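# Assemble the pet carrier: lid, shut door, upright

## Task

Fit the top half of the pet carrier onto its bottom half, install the door and close it, and leave the assembled carrier standing upright; everything must stay that way after the robot lets go, and no part may end up off the table.

## Robot and tools

Robot: two arms, left_arm and right_arm, each ending in a parallel gripper. Scene frame: origin at table-top height, midway between the nominal bases. +x points out over the table, +z points up, and left_arm sits on the +y side. Arm names do not match image left and right. Calibrated bases: left_arm at (-0.017, +0.338, 0) m, quat_wxyz (+1.000, 0, 0, -0.026). right_arm at (+0.032, -0.229, 0) m, quat_wxyz (+1.000, 0, 0, -0.004). A camera stand is fixed behind the arms.

Frames: each arm reports its hand pose, velocities, targets and wrist-camera pose in its own base frame. Fixed cameras and the table use the scene frame. A gripper's fingers point along its +z and close along its y. end_effector_position is the point between the pads, about 1 cm behind the tips. Reported poses can be a few cm off, worse at long reach. Sagging from weight and friction can leave a gripper short, low or tilted, so check the pose after each motion.

Row layout, used by execute_actions and move: one flat list of 14 numbers covering both arms, even if only one moves. The order is left_arm dx, dy, dz, rx, ry, rz, opening, then the same seven for right_arm. Every number lies in [-1, 1]. The six pose numbers are offsets, not poses. They are measured from that arm's Hand target at the start of the action or call, along that arm's own base axes. A value of 1.0 equals 0.6 m or 180 degrees. rx, ry, rz form one rotation vector, applied about the Hand target's position. The opening is absolute, not an offset: +1 is fully open (0.093 m) and -1 is closed. Sending all six pose numbers as 0 re-requests the current Hand target. A 0 in the opening slot means half open, so to keep a grip, repeat the present opening.

execute_actions(actions, cameras): actions is a list of actions. Each action is a table of up to 15 rows, one per 1/30 s step, and a short table repeats its last row. All rows of one action count from the same start pose. Repeating an offset in a later action moves the arm further. cameras lists names such as cam_high, cam_low, cam_left_wrist, cam_right_wrist, or ["all"]. An empty actions list returns images and the current scene number and task.

move(target, speed, blend, opening_speed, grip_force, blocking, cameras): drives each gripper in a straight line toward target. target is one 14-number row or a list of up to 15 rows. Every row is an offset from the same starting Hand targets, not from the previous row. speed is in m/s, from 0.002 to 2.9, default 0.25, and turns are capped at twice that in rad/s. It can be one number or one per target. blend is a corner radius in m; 0 means stop at each point. opening_speed sets how fast the opening changes, in units per second on the -1..+1 scale, 0.2 or more. grip_force is the newtons per pad, from 10 to 50, given as one value or one per arm. It persists, and lower values close slowly. blocking=false returns after about 0.5 s while the motion continues. Paths do not avoid obstacles or the other arm. Moves last at most 10 s. The extra "move:" line reports the ending, for example done, off_target, moving, held or fault, and which limits applied (paced means clipped, held means steps were withheld). Any arm not named in that line is done, meaning within 10 mm and 2 degrees.

wait(seconds, cameras): from 0 to 10 s; the arms hold their commands. stop(cameras): brakes a running move. zoom_image(camera, region): region is [x0, y0, x1, y1] in pixels of that camera's latest image, at most 504 by 504. finished_scene(scene): give the current scene's number. It is final, and the goal must hold without the robot.

Results: Hand target is the last commanded pose after a clip that keeps orientation within 40 degrees of the measured one. A gripper may settle short of it; resend the missing distance as an offset. grip_measured runs from +1 (open) to -1 (closed). The pads meet at about -0.94, and each mm of object width adds about 0.0208. To grip a rigid flat object firmly, send at least 0.24 below its width reading; to release, send well above it. Joint positions end with the gripper gap in metres. Joint torques are noisy and offset, and joints 1 to 3 wrap at ±28 N m. Joint velocities "within noise" means the arm is still. Joint ranges in rad: waist -2.618..3.054, shoulder 0..3.142, elbow 0..3.142 (straight 2.901), wrist pitch ±1.571, wrist yaw ±1.571, wrist roll ±2.094. Camera images are 672x504.

Avoid: letting any part fall off the table or be left off it, dropping or releasing parts that are moving, fast impacts, hard presses, and any contact between the two arms or grippers, including gripping the other arm's fingers. Also avoid straining a wrist camera cable and hitting fixed objects. A blocked arm keeps pushing, so command it back past its gripper. Do not route paths close to an arm's own base. Avoid long stretched-out holds or pushing toward unreachable poses: motors heat, a MOTOR HOT line appears at 75 °C, and at 90 °C the arm folds and stops working. Loose objects may occasionally be nudged by outside forces.

Each tool is called by a JSON object that holds its "method" and its "body".

## Session

{"method": "execute_actions", "body": {"actions": []}}

Scene clock: 0.00 s.
left_arm: end_effector_position=(+0.4057, -0.0074, +0.1784) grip_measured=+1.000 end_effector_quat_wxyz=(+0.487, +0.070, +0.854, +0.170) | right_arm: end_effector_position=(+0.3456, +0.1153, +0.2104) grip_measured=+1.000 end_effector_quat_wxyz=(+0.459, -0.147, +0.876, -0.026)
Joint positions: left_arm=[-0.169 1.345 0.797 0.023 -0.371 0.211 0.093] | right_arm=[0.447 1.183 0.919 -0.379 0.273 -0.024 0.093]
Joint velocities: within noise
Joint torques (N m): no reading
Heat: left arm: 45 °C; right arm: 39 °C.
Hand target: left_arm +0.4089, -0.0078, +0.1911; +0.502, +0.066, +0.846, +0.169 | right_arm +0.3473, +0.1161, +0.2189; +0.469, -0.145, +0.871, -0.023
Tool commands: left_gripper/opening=+1.0 right_gripper/opening=+1.0

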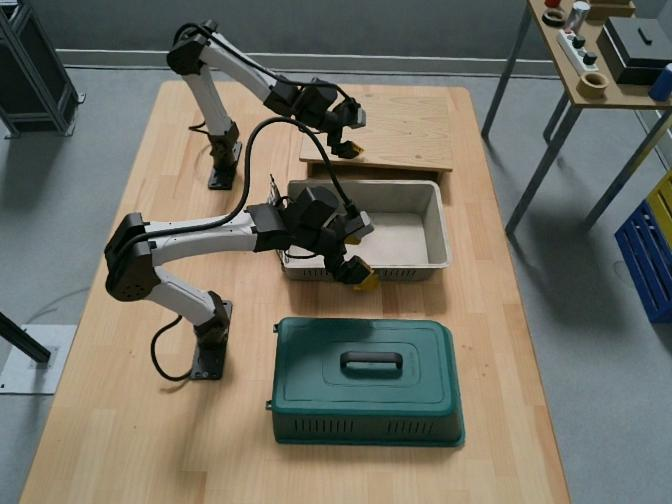

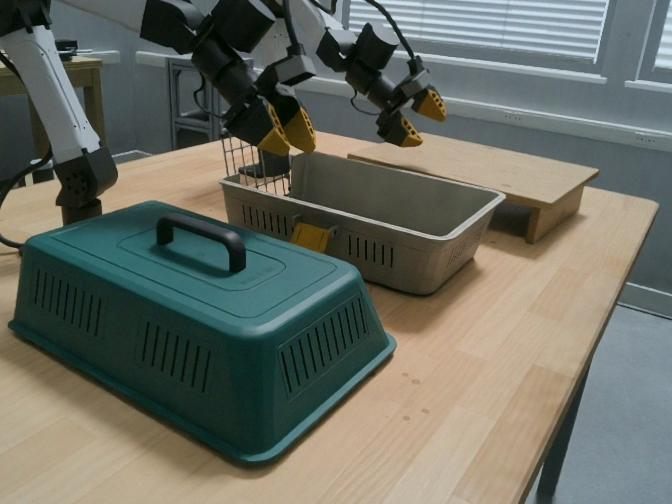

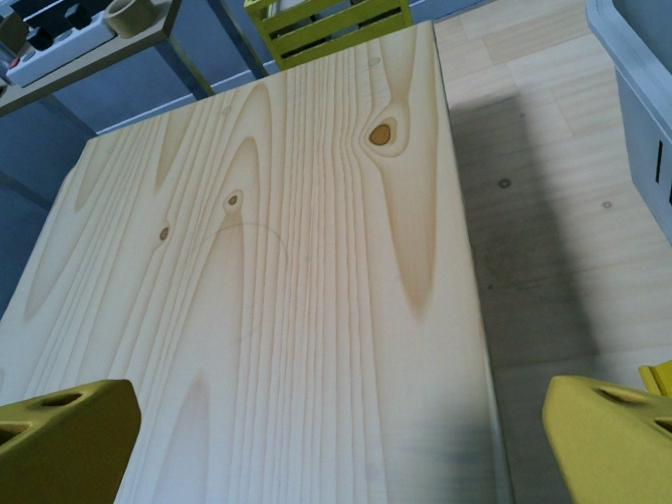

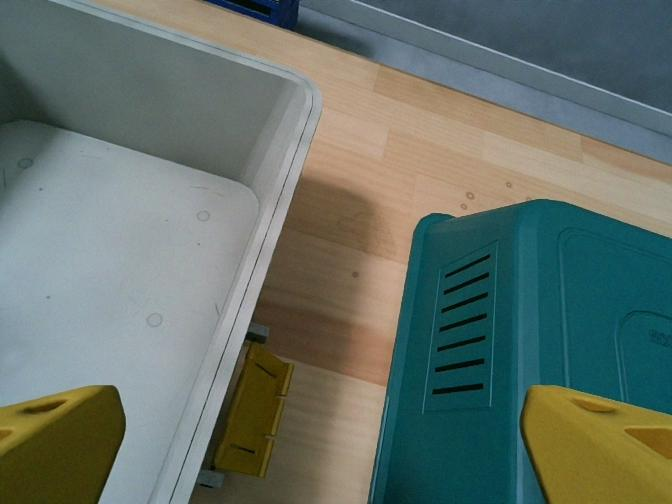

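{"method": "zoom_image", "body": {"camera": "cam_high", "region": [240, 160, 400, 290]}}

{"method": "zoom_image", "body": {"camera": "cam_low", "region": [200, 80, 520, 310]}}

{"method": "zoom_image", "body": {"camera": "cam_low", "region": [0, 180, 420, 480]}}

{"method": "zoom_image", "body": {"camera": "cam_high", "region": [240, 290, 490, 460]}}

Scaled by 3.150 from the camera's 672x504 image, which has a finer 960x720 frame.

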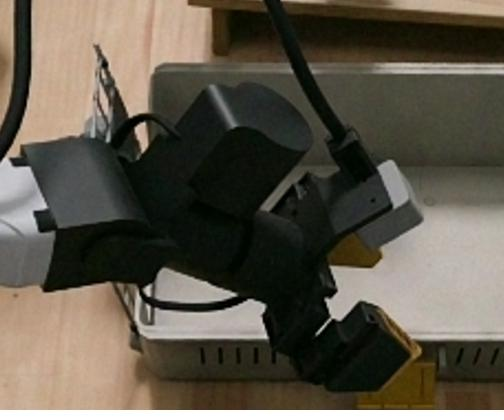

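Scaled by 1.575 from the camera's 672x504 image, which has a finer 960x720 frame.

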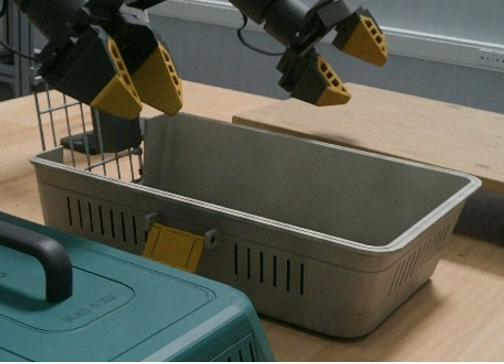

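Scaled by 1.200 from the camera's 672x504 image, which has a finer 960x720 frame.

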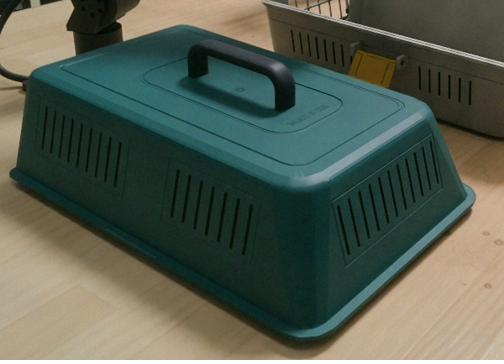

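Scaled by 2.016 from the camera's 672x504 image, which has a finer 960x720 frame.

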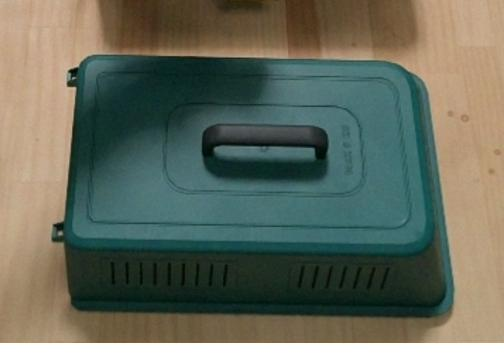

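{"method": "move", "body": {"target": [-0.2,0.15,0.2,0,0,0,1,-0.1,-0.45,0.25,0,0,0,1], "cameras": ["all"]}}

{"method": "zoom_image", "body": {"camera": "cam_high", "region": [240, 160, 460, 300]}}

{"method": "zoom_image", "body": {"camera": "cam_low", "region": [180, 80, 400, 280]}}

Scene clock: 9.93 s.
left_arm: end_effector_position=(+0.2882, +0.0829, +0.2944) grip_measured=+1.000 end_effector_quat_wxyz=(+0.486, +0.058, +0.856, +0.163) | right_arm: end_effector_position=(+0.2865, -0.1543, +0.3604) grip_measured=+1.000 end_effector_quat_wxyz=(+0.462, -0.136, +0.876, -0.018)
Joint positions: left_arm=[0.302 0.88 1.014 -0.628 0.04 0.413 0.093] | right_arm=[-0.85 1.382 1.737 -1.24 -0.739 -0.883 0.093]
Joint torques (N m): left_arm=[0.58 -1.83 9.69 2.12 0.15 0.28] | right_arm=[-0.5 -3.95 9.59 1.33 -0.53 -0.16]
Heat: left arm: 47 °C; right arm: 41 °C.
Hand target: left_arm +0.2888, +0.0822, +0.3110; +0.502, +0.066, +0.846, +0.169 | right_arm +0.2873, -0.1540, +0.3689; +0.469, -0.144, +0.871, -0.023
Off the commanded pose: left_arm 0.017 m, 2 deg | right_arm 0.009 m, 2 deg.
move: off_target (left_arm)

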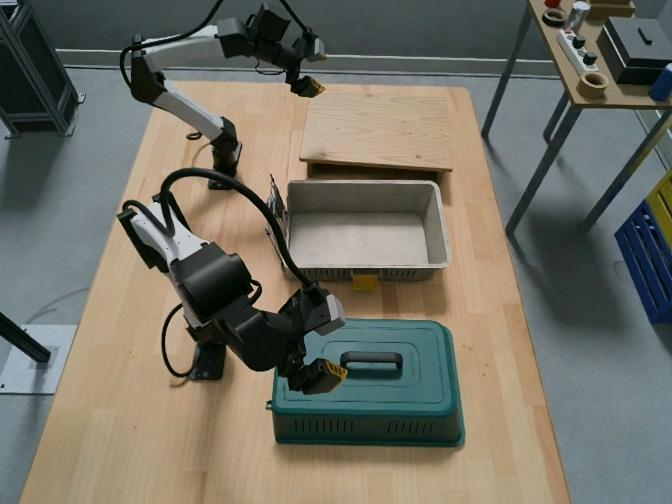

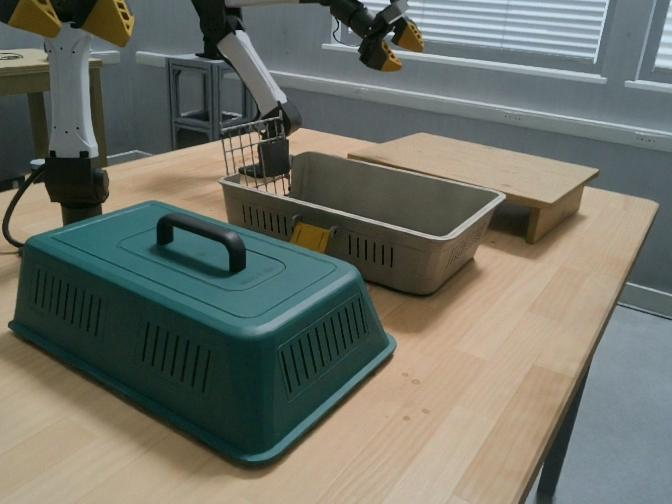

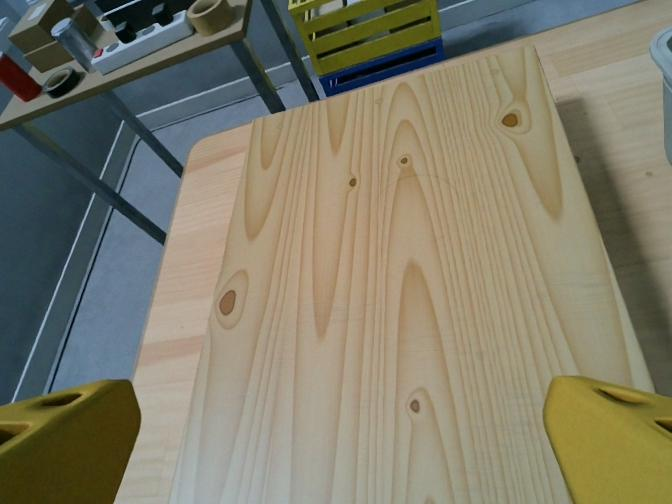

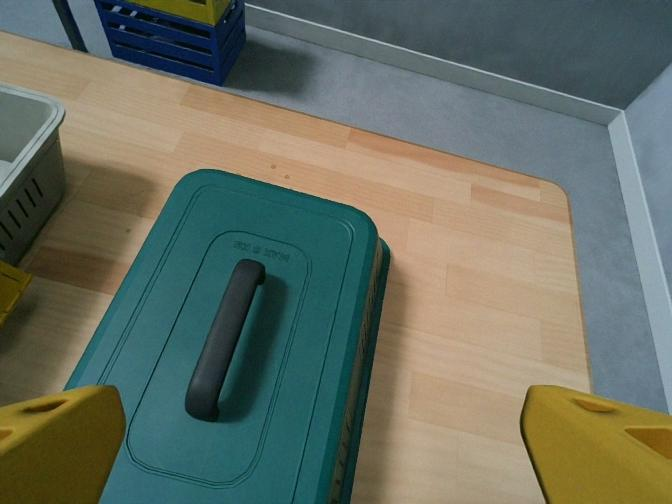

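Scaled by 2.291 from the camera's 672x504 image, which has a finer 960x720 frame.

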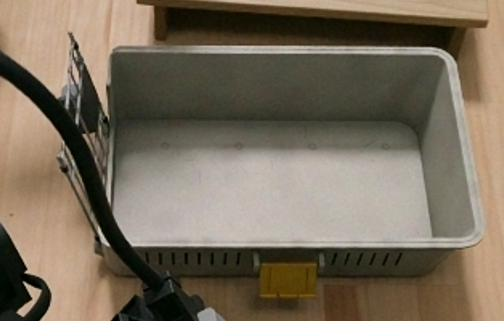

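Scaled by 2.291 from the camera's 672x504 image, which has a finer 960x720 frame.

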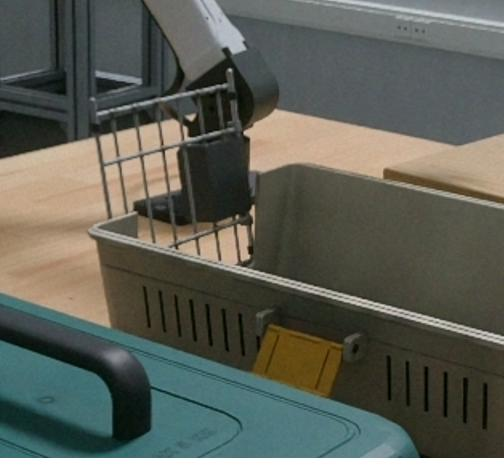

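{"method": "move", "body": {"target": [0,0,0,0,0,0,1,-0.3,0.59,-0.03,0.025,0.06,0.283,1], "cameras": ["all"]}}

{"method": "zoom_image", "body": {"camera": "cam_right_wrist", "region": [80, 0, 584, 504]}}

{"method": "zoom_image", "body": {"camera": "cam_high", "region": [240, 160, 460, 300]}}

{"method": "zoom_image", "body": {"camera": "cam_low", "region": [180, 80, 400, 280]}}

Scene clock: 24.07 s.
left_arm: end_effector_position=(+0.2882, +0.0829, +0.2944) grip_measured=+1.000 end_effector_quat_wxyz=(+0.486, +0.058, +0.856, +0.163) | right_arm: end_effector_position=(+0.1050, +0.1964, +0.3492) grip_measured=+1.000 end_effector_quat_wxyz=(+0.352, -0.493, +0.764, +0.224)
Joint positions: left_arm=[0.302 0.88 1.014 -0.628 0.04 0.413 0.093] | right_arm=[0.999 0.938 1.498 -1.274 -0.107 -0.098 0.093]
Joint torques (N m): left_arm=[0.49 -2.04 9.66 2.11 0.17 0.29] | right_arm=[0.34 0.27 5.82 1.97 0 0.05]
Heat: left arm: 52 °C; right arm: 43 °C.
Hand target: left_arm +0.2888, +0.0823, +0.3111; +0.502, +0.065, +0.846, +0.169 | right_arm +0.1072, +0.2001, +0.3509; +0.357, -0.488, +0.763, +0.227
Off the commanded pose: left_arm 0.017 m, 2 deg | right_arm 0.005 m, 1 deg.
move: off_target (left_arm)

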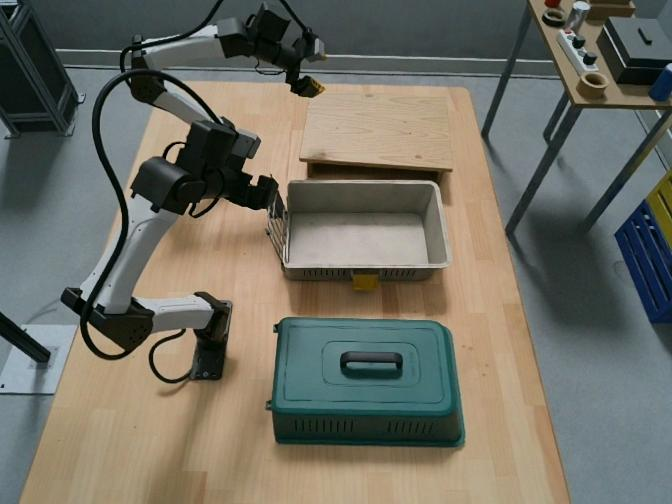

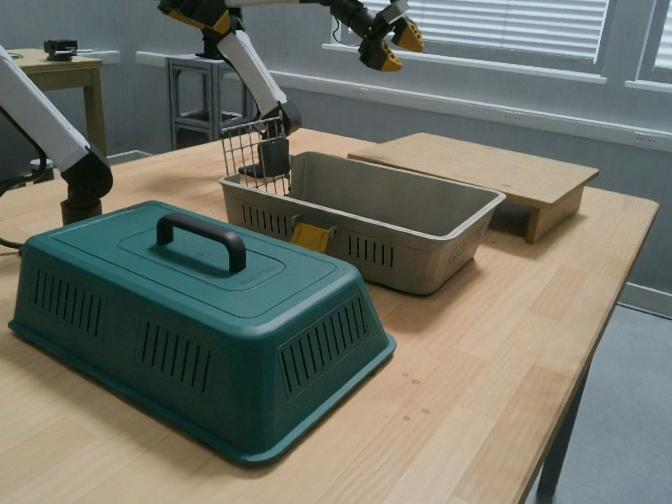

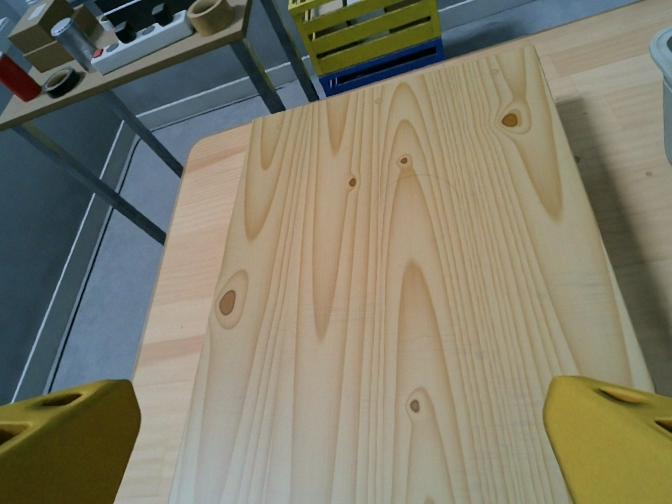

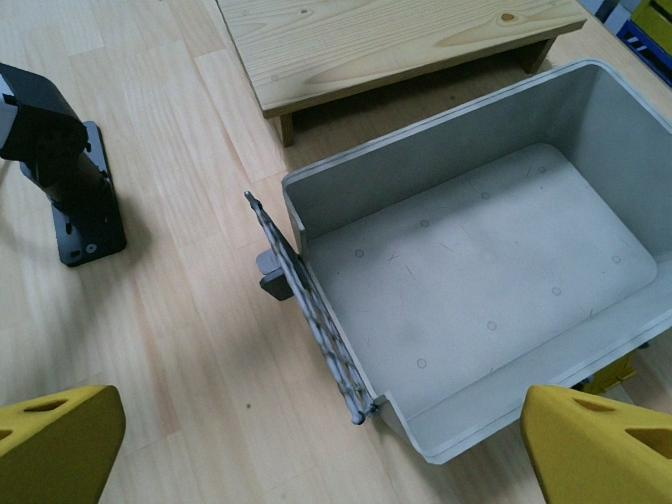

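Scaled by 1.000.

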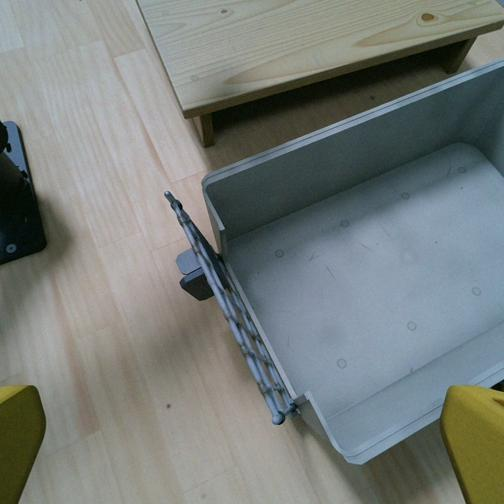

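Scaled by 2.291 from the camera's 672x504 image, which has a finer 960x720 frame.

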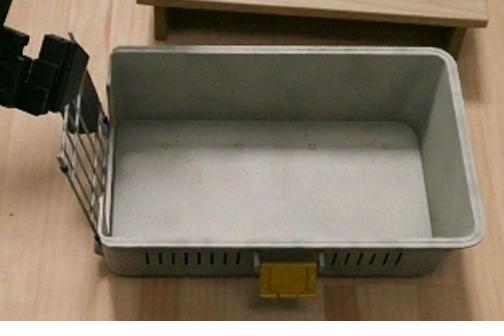

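Scaled by 2.291 from the camera's 672x504 image, which has a finer 960x720 frame.

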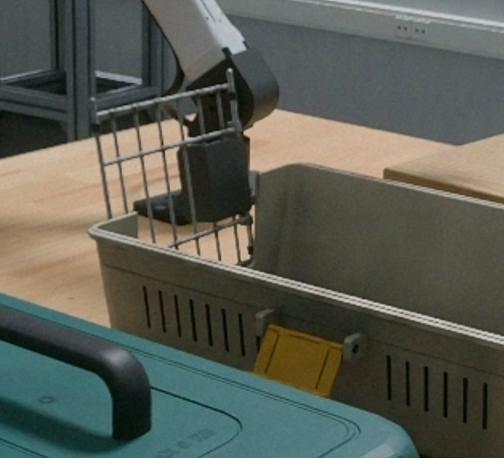

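{"method": "zoom_image", "body": {"camera": "cam_right_wrist", "region": [220, 170, 460, 470]}}

{"method": "zoom_image", "body": {"camera": "cam_low", "region": [200, 100, 310, 200]}}

{"method": "zoom_image", "body": {"camera": "cam_high", "region": [250, 160, 320, 290]}}

{"method": "zoom_image", "body": {"camera": "cam_high", "region": [255, 300, 345, 460]}}

Scaled by 1.680 from the camera's 672x504 image, which has a finer 960x720 frame.

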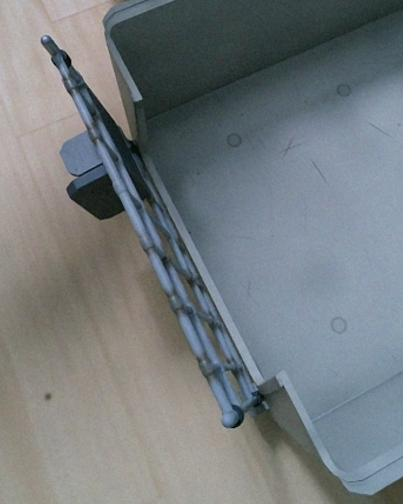

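Scaled by 4.582 from the camera's 672x504 image, which has a finer 960x720 frame.

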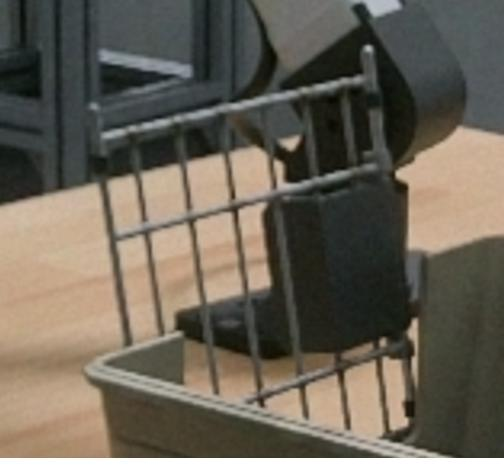

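Scaled by 3.877 from the camera's 672x504 image, which has a finer 960x720 frame.

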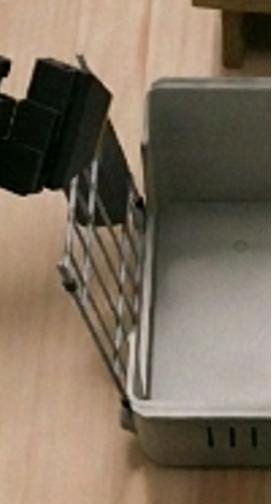

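Scaled by 3.150 from the camera's 672x504 image, which has a finer 960x720 frame.

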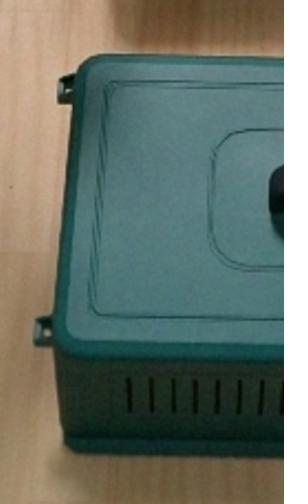

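{"method": "move", "body": {"target": [0,0,0,0,0,0,1,-0.128,0.033,-0.15,0.091,-0.063,-0.11,1], "cameras": ["cam_right_wrist","cam_low"]}}

{"method": "zoom_image", "body": {"camera": "cam_right_wrist", "region": [180, 100, 500, 340]}}

Scene clock: 39.30 s.
left_arm: end_effector_position=(+0.2882, +0.0829, +0.2944) grip_measured=+1.000 end_effector_quat_wxyz=(+0.486, +0.058, +0.856, +0.163) | right_arm: end_effector_position=(+0.0312, +0.2182, +0.2498) grip_measured=+1.000 end_effector_quat_wxyz=(+0.529, -0.328, +0.755, +0.207)
Joint positions: left_arm=[0.302 0.88 1.014 -0.628 0.04 0.413 0.093] | right_arm=[2.214 0.931 0.906 -1.198 1.183 1.159 0.093]
Joint torques (N m): left_arm=[0.65 -1.94 9.63 2.16 0.18 0.28] | right_arm=[-0.12 -0.43 10.43 0.72 0.73 0.09]
Heat: left arm: 55 °C; right arm: 43 °C.
Hand target: left_arm +0.2888, +0.0823, +0.3111; +0.502, +0.065, +0.846, +0.169 | right_arm +0.0305, +0.2199, +0.2610; +0.529, -0.314, +0.757, +0.219
Off the commanded pose: left_arm 0.017 m, 2 deg | right_arm 0.011 m, 2 deg.
move: off_target (left_arm, right_arm)
Images, in order (width x height): cam_low 672x504, cam_right_wrist 672x504.

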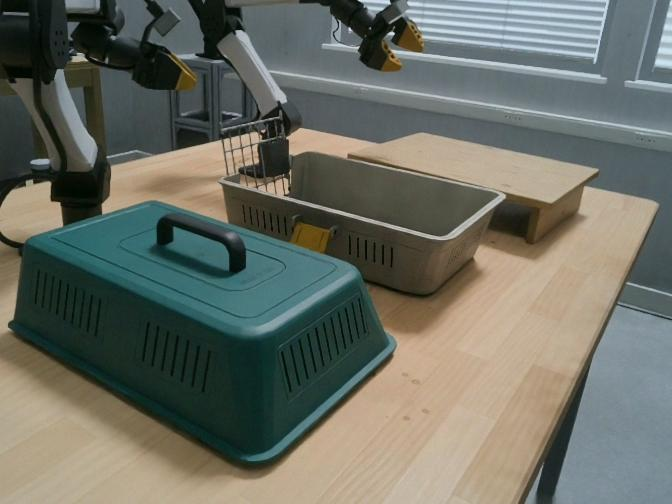

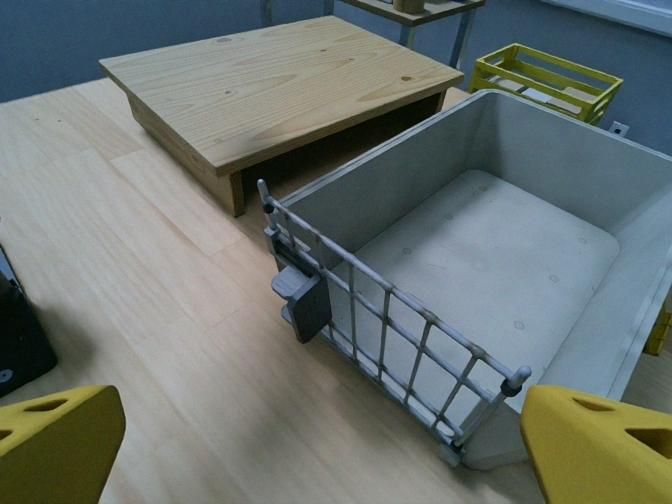

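Scaled by 1.575 from the camera's 672x504 image, which has a finer 960x720 frame.

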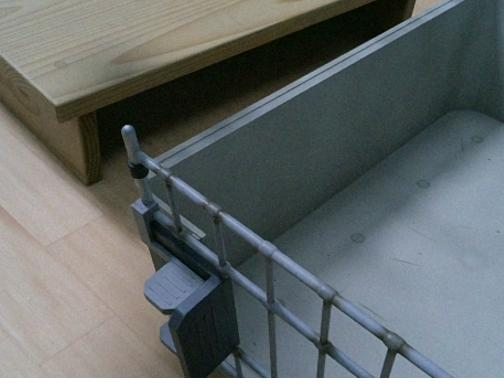

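{"method": "move", "body": {"target": [[0,0,0,0,0,0,1,0.128,-0.033,0.15,-0.091,0.063,0.11,1],[0,0,0,0,0,0,1,0.427,-0.623,0.18,-0.089,0.044,-0.182,1]], "blend": [0.05,0]}}

{"method": "move", "body": {"target": [-0.398,-0.487,-0.085,-0.126,0,-0.274,1,0,0,0,0,0,0,1], "cameras": ["cam_left_wrist","cam_high"]}}

{"method": "zoom_image", "body": {"camera": "cam_left_wrist", "region": [180, 100, 500, 340]}}

Scene clock: 53.40 s.
left_arm: end_effector_position=(+0.2882, +0.0829, +0.2944) grip_measured=+1.000 end_effector_quat_wxyz=(+0.486, +0.058, +0.856, +0.163) | right_arm: end_effector_position=(+0.2843, -0.1505, +0.3573) grip_measured=+1.000 end_effector_quat_wxyz=(+0.458, -0.140, +0.878, -0.007)
Joint positions: left_arm=[0.302 0.88 1.014 -0.628 0.04 0.413 0.093] | right_arm=[-0.853 1.386 1.738 -1.271 -0.754 -0.904 0.093]
Joint torques (N m): left_arm=[0.55 -1.85 9.84 2.15 0.21 0.31] | right_arm=[-0.24 -4.52 9.44 1.53 -0.39 0.05]
Heat: left arm: 57 °C; right arm: 46 °C.
Hand target: left_arm +0.2888, +0.0823, +0.3111; +0.502, +0.065, +0.846, +0.169 | right_arm +0.2868, -0.1539, +0.3690; +0.469, -0.143, +0.871, -0.023
Off the commanded pose: left_arm 0.017 m, 2 deg | right_arm 0.012 m, 2 deg.
move: off_target (left_arm, right_arm)

Scene clock: 56.73 s.
left_arm: end_effector_position=(+0.0474, -0.2088, +0.2476) grip_measured=+1.000 end_effector_quat_wxyz=(+0.523, +0.336, +0.755, -0.208) | right_arm: end_effector_position=(+0.2843, -0.1506, +0.3574) grip_measured=+1.000 end_effector_quat_wxyz=(+0.458, -0.140, +0.878, -0.007)
Joint positions: left_arm=[-2.142 0.799 0.843 -1.095 -1.136 -0.968 0.093] | right_arm=[-0.853 1.386 1.738 -1.27 -0.753 -0.903 0.093]
Joint torques (N m): left_arm=[0.64 0.17 8.98 1.08 -0.73 -0.1] | right_arm=[-0.25 -4.52 9.47 1.55 -0.39 0.04]
Heat: left arm: 57 °C; right arm: 46 °C.
Hand target: left_arm +0.0500, -0.2099, +0.2601; +0.529, +0.313, +0.757, -0.219 | right_arm +0.2867, -0.1538, +0.3690; +0.469, -0.143, +0.871, -0.023
Off the commanded pose: left_arm 0.013 m, 3 deg | right_arm 0.012 m, 2 deg.
move: off_target (left_arm, right_arm)
Images, in order (width x height): cam_high 672x504, cam_left_wrist 672x504.

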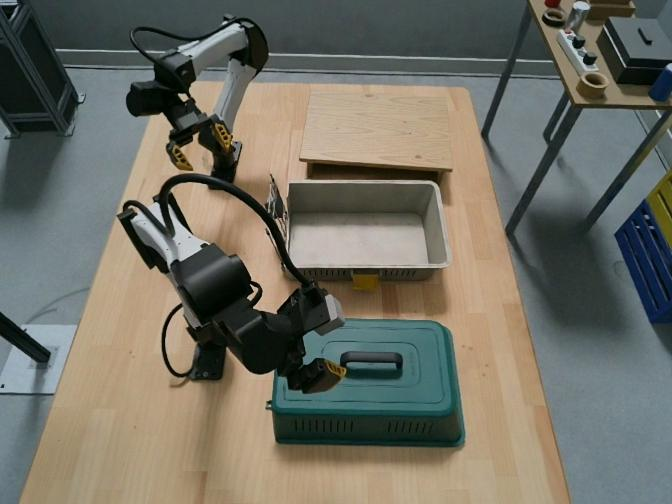

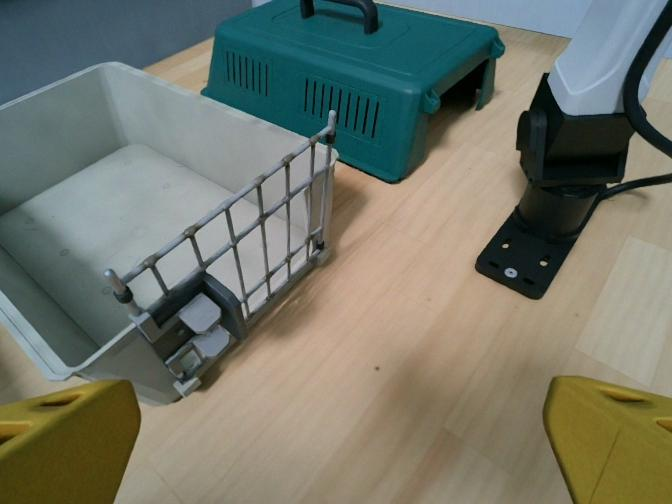

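Scaled by 1.575 from the camera's 672x504 image, which has a finer 960x720 frame.

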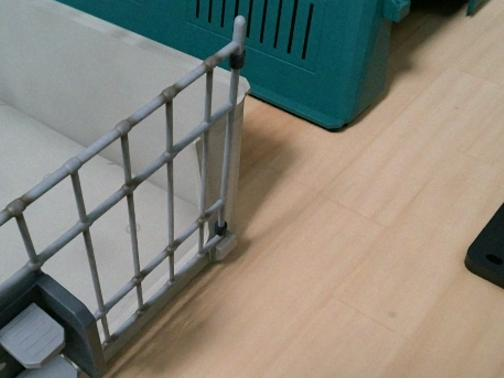

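{"method": "zoom_image", "body": {"camera": "cam_left_wrist", "region": [80, 240, 270, 410]}}

{"method": "zoom_image", "body": {"camera": "cam_left_wrist", "region": [280, 90, 360, 280]}}

{"method": "zoom_image", "body": {"camera": "cam_left_wrist", "region": [380, 10, 520, 150]}}

Scaled by 2.653 from the camera's 672x504 image, which has a finer 960x720 frame.

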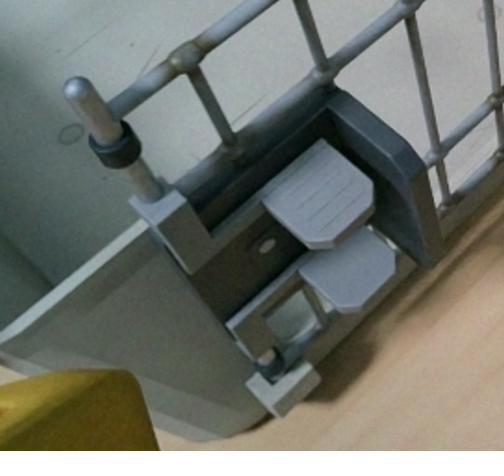

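Scaled by 2.653 from the camera's 672x504 image, which has a finer 960x720 frame.

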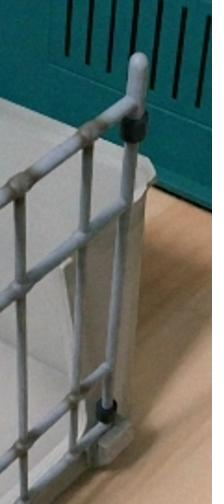

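Scaled by 3.600 from the camera's 672x504 image, which has a finer 960x720 frame.

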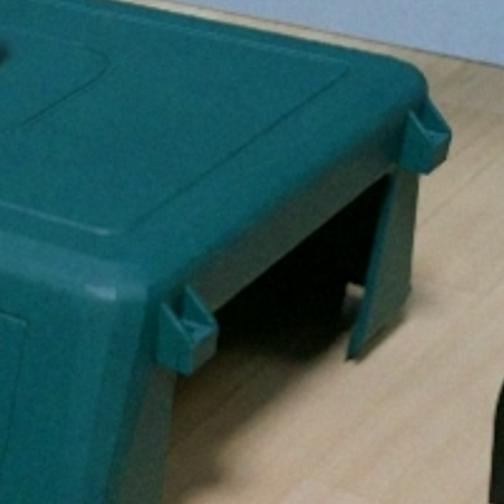

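{"method": "move", "body": {"target": [0,0,0,0,0,0,1,0.147,0.1,-0.148,0.015,0.312,-0.095,1], "cameras": ["all"]}}

Scene clock: 82.87 s.
left_arm: end_effector_position=(+0.0476, -0.2086, +0.2474) grip_measured=+1.000 end_effector_quat_wxyz=(+0.523, +0.336, +0.755, -0.208) | right_arm: end_effector_position=(+0.3725, -0.0933, +0.2725) grip_measured=+1.000 end_effector_quat_wxyz=(+0.159, -0.006, +0.986, -0.039)
Joint positions: left_arm=[-2.142 0.799 0.843 -1.097 -1.137 -0.971 0.093] | right_arm=[-0.247 1.848 2.17 -1.564 -0.004 -0.259 0.093]
Joint torques (N m): left_arm=[0.57 0.13 8.99 1.12 -0.74 -0.08] | right_arm=[0.01 -8.53 9.36 0.91 0.04 0.06]
Heat: left arm: 56 °C; right arm: 47 °C.
Hand target: left_arm +0.0499, -0.2096, +0.2598; +0.529, +0.313, +0.757, -0.220 | right_arm +0.3749, -0.0938, +0.2802; +0.000, -0.001, +1.000, -0.001
Off the commanded pose: left_arm 0.013 m, 3 deg | right_arm 0.008 m, 19 deg.
joint sent to its limit (right arm) — joint 4 (wrist pitch), lower limit. The joint targets are off in orientation, not in position.
move: off_target (left_arm, right_arm)

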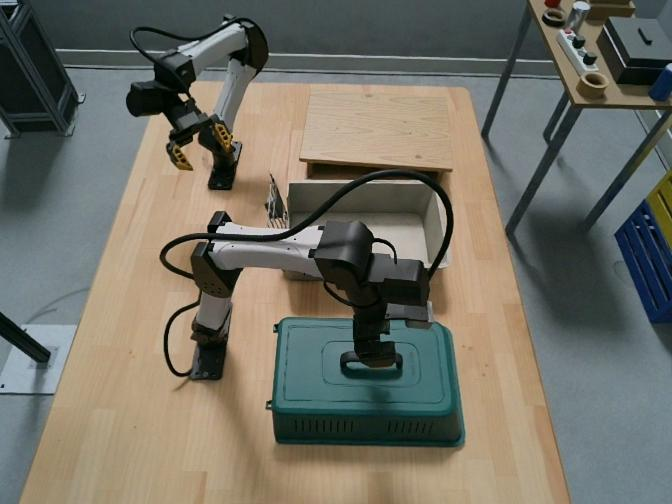

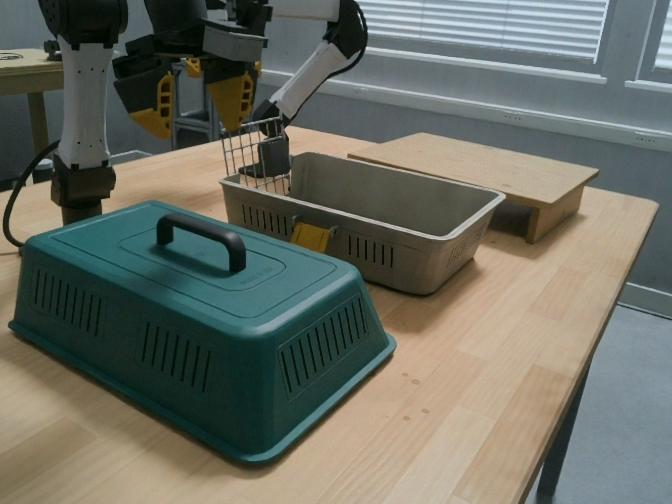

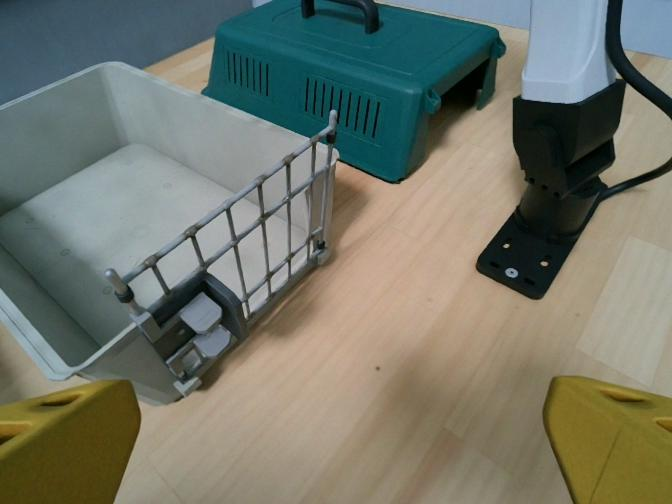

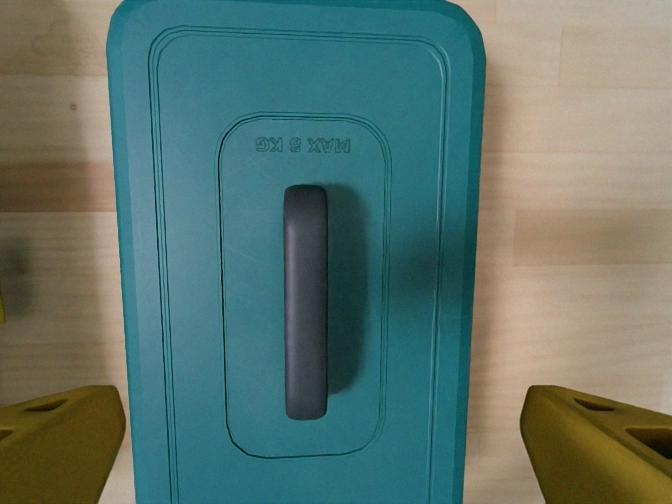

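{"method": "move", "body": {"target": [0,0,0,0,0,0,1,0,0.017,-0.15,0,-0.1667,0,1], "cameras": ["cam_low","cam_right_wrist","cam_high"]}}

{"method": "zoom_image", "body": {"camera": "cam_low", "region": [80, 60, 300, 300]}}

Scene clock: 97.37 s.
left_arm: end_effector_position=(+0.0476, -0.2086, +0.2474) grip_measured=+1.000 end_effector_quat_wxyz=(+0.523, +0.336, +0.755, -0.208) | right_arm: end_effector_position=(+0.3741, -0.0836, +0.1831) grip_measured=+1.000 end_effector_quat_wxyz=(+0.241, -0.006, +0.970, -0.002)
Joint positions: left_arm=[-2.142 0.799 0.843 -1.097 -1.137 -0.971 0.093] | right_arm=[-0.275 1.578 1.418 -0.94 -0.126 -0.256 0.093]
Joint torques (N m): left_arm=[0.54 0.14 8.9 1.11 -0.77 -0.06] | right_arm=[-0.64 -9.92 6.54 1.41 -0.21 0.05]
Heat: left arm: 56 °C; right arm: 47 °C.
Hand target: left_arm +0.0499, -0.2096, +0.2598; +0.529, +0.313, +0.757, -0.220 | right_arm +0.3749, -0.0837, +0.1902; +0.259, +0.000, +0.966, -0.001
Off the commanded pose: left_arm 0.013 m, 3 deg | right_arm 0.007 m, 2 deg.
move: off_target (left_arm)
Images, in order (width x height): cam_high 672x504, cam_low 672x504, cam_right_wrist 672x504.

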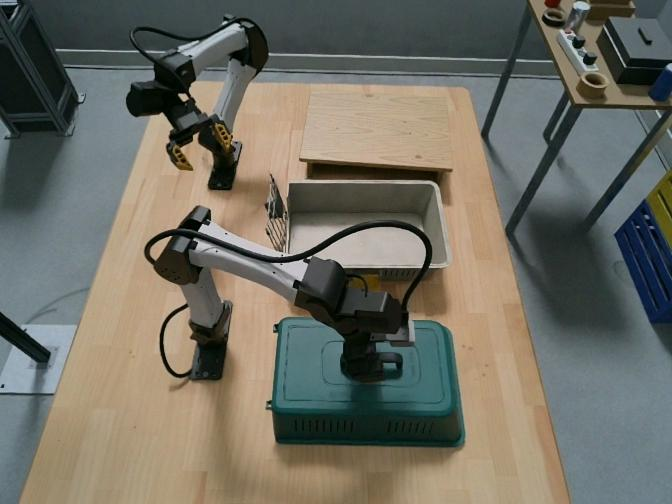

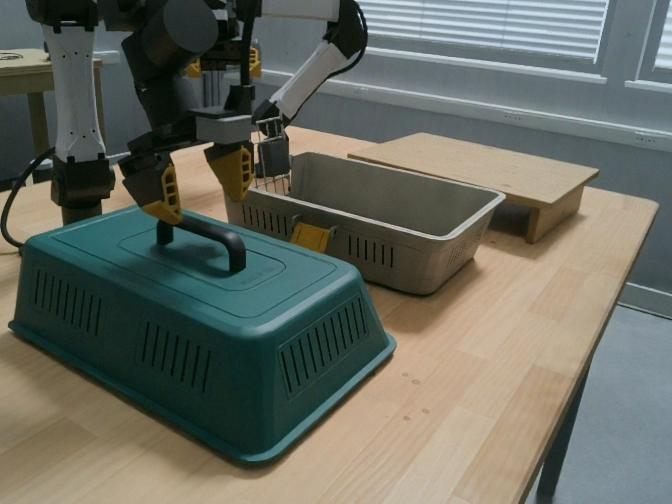

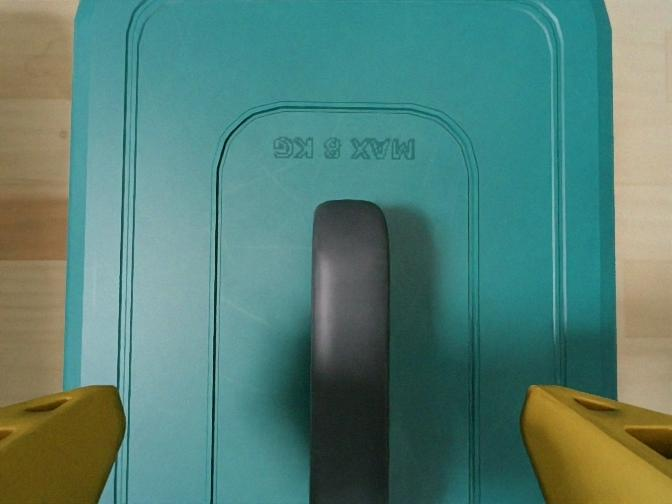

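Scaled by 2.100 from the camera's 672x504 image, which has a finer 960x720 frame.

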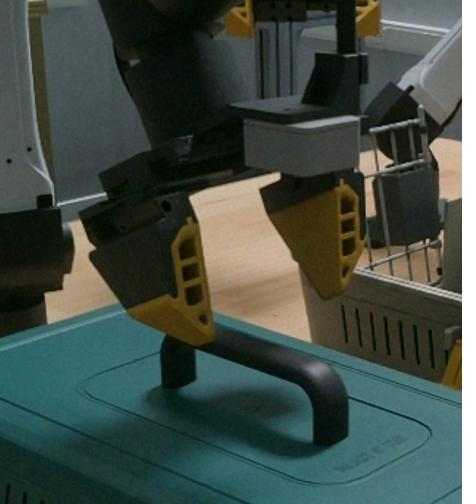

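{"method": "move", "body": {"target": [0,0,0,0,0,0,1,0,-0.008,-0.085,0,0,0,0.3], "cameras": ["cam_low","cam_right_wrist"], "speed": 0.12}}

{"method": "zoom_image", "body": {"camera": "cam_low", "region": [80, 120, 300, 300]}}

Scene clock: 102.90 s.
left_arm: end_effector_position=(+0.0476, -0.2086, +0.2474) grip_measured=+1.000 end_effector_quat_wxyz=(+0.523, +0.336, +0.755, -0.208) | right_arm: end_effector_position=(+0.3734, -0.0880, +0.1365) grip_measured=+0.303 end_effector_quat_wxyz=(+0.247, +0.000, +0.969, -0.002)
Joint positions: left_arm=[-2.142 0.799 0.843 -1.097 -1.137 -0.971 0.093] | right_arm=[-0.29 1.573 1.224 -0.74 -0.133 -0.256 0.06]
Joint torques (N m): left_arm=[0.47 0.13 9.03 1.07 -0.76 -0.03] | right_arm=[-0.73 -8.75 6.48 1.44 -0.22 -0.08]
Heat: left arm: 56 °C; right arm: 47 °C.
Hand target: left_arm +0.0499, -0.2096, +0.2598; +0.529, +0.313, +0.757, -0.220 | right_arm +0.3749, -0.0885, +0.1391; +0.258, +0.000, +0.966, -0.001
Off the commanded pose: left_arm 0.013 m, 3 deg | right_arm 0.003 m, 1 deg.
move: off_target (left_arm)
Images, in order (width x height): cam_low 672x504, cam_right_wrist 672x504.

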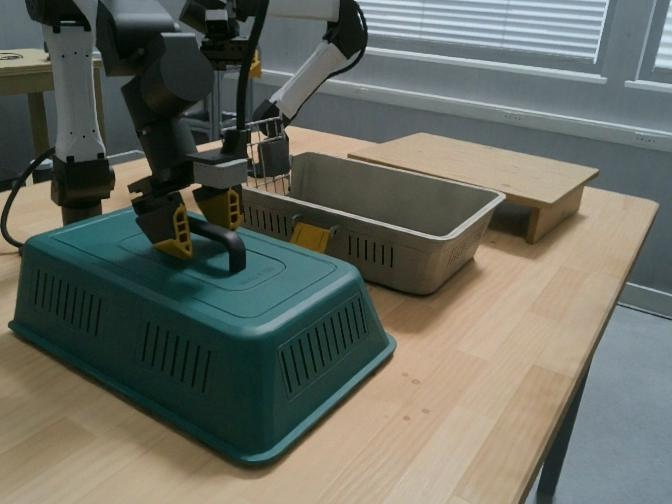

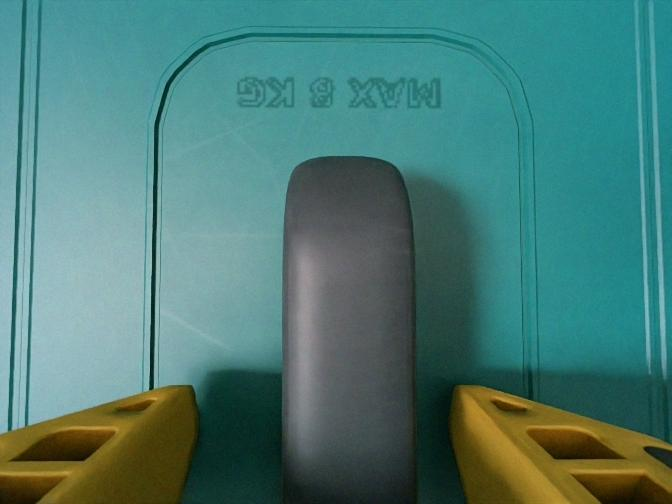

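Scaled by 2.291 from the camera's 672x504 image, which has a finer 960x720 frame.

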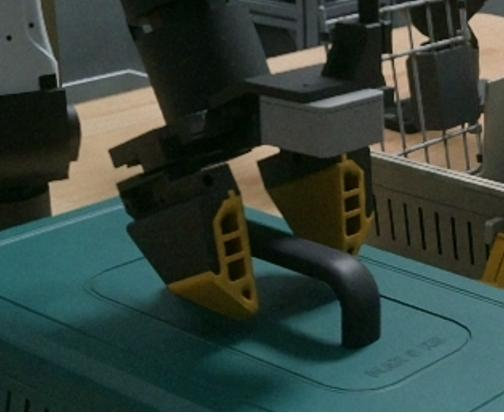

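{"method": "move", "body": {"target": [[0,0,0,0,0,0,1,0,-0.01,-0.013,0,0,0,0.3],[0,0,0,0,0,0,1,0,-0.01,-0.013,0,0,0,-0.95]], "cameras": ["cam_low","cam_right_wrist","cam_left_wrist"], "speed": 0.1, "opening_speed": 0.8}}

{"method": "zoom_image", "body": {"camera": "cam_low", "region": [80, 120, 300, 300]}}

Scene clock: 109.40 s.
left_arm: end_effector_position=(+0.0476, -0.2086, +0.2474) grip_measured=+1.000 end_effector_quat_wxyz=(+0.523, +0.336, +0.755, -0.208) | right_arm: end_effector_position=(+0.3736, -0.0928, +0.1327) grip_measured=-0.604 end_effector_quat_wxyz=(+0.252, +0.001, +0.968, -0.001)
Joint positions: left_arm=[-2.142 0.799 0.843 -1.097 -1.137 -0.971 0.093] | right_arm=[-0.308 1.573 1.204 -0.711 -0.147 -0.268 0.016]
Joint velocities: left_arm=[within noise] | right_arm=[-0.002 -0.046 -0.007 0.022 -0.007 0.037 -0.001]
Joint torques (N m): left_arm=[0.42 0.14 8.98 1.09 -0.75 -0.07] | right_arm=[-0.79 -7.61 6.53 1.46 -0.18 -0.12]
Heat: left arm: 56 °C; right arm: 46 °C.
Hand target: left_arm +0.0499, -0.2096, +0.2598; +0.529, +0.313, +0.757, -0.220 | right_arm +0.3749, -0.0945, +0.1314; +0.259, -0.001, +0.966, -0.001
Off the commanded pose: left_arm 0.013 m, 3 deg | right_arm 0.003 m, 1 deg.
move: off_target (left_arm)
Images, in order (width x height): cam_low 672x504, cam_left_wrist 672x504, cam_right_wrist 672x504.

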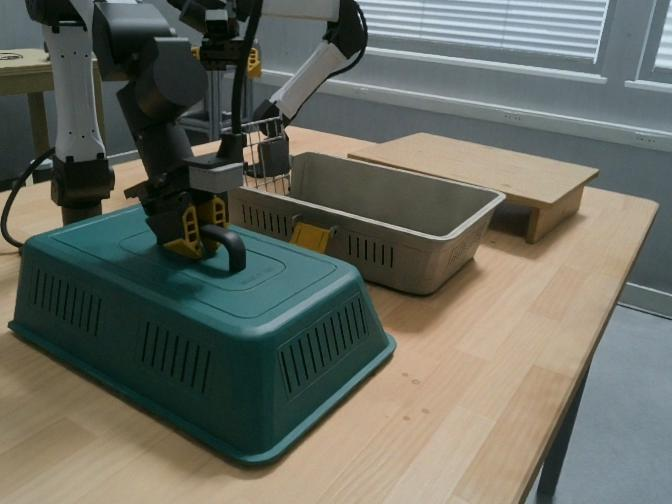

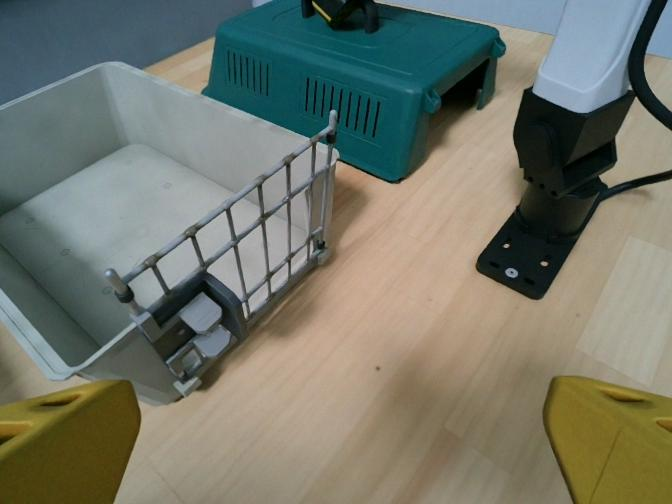

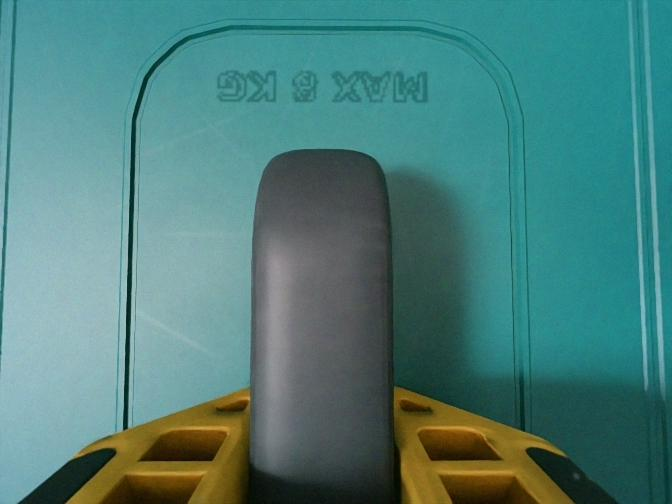

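Scaled by 2.291 from the camera's 672x504 image, which has a finer 960x720 frame.

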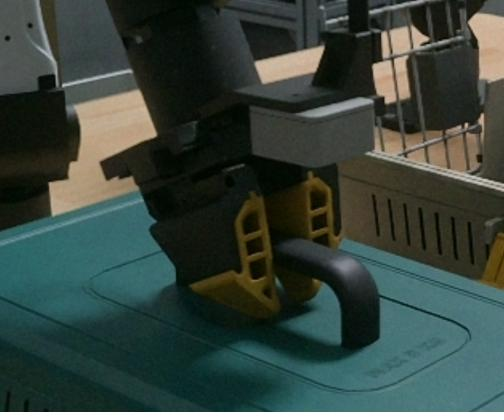

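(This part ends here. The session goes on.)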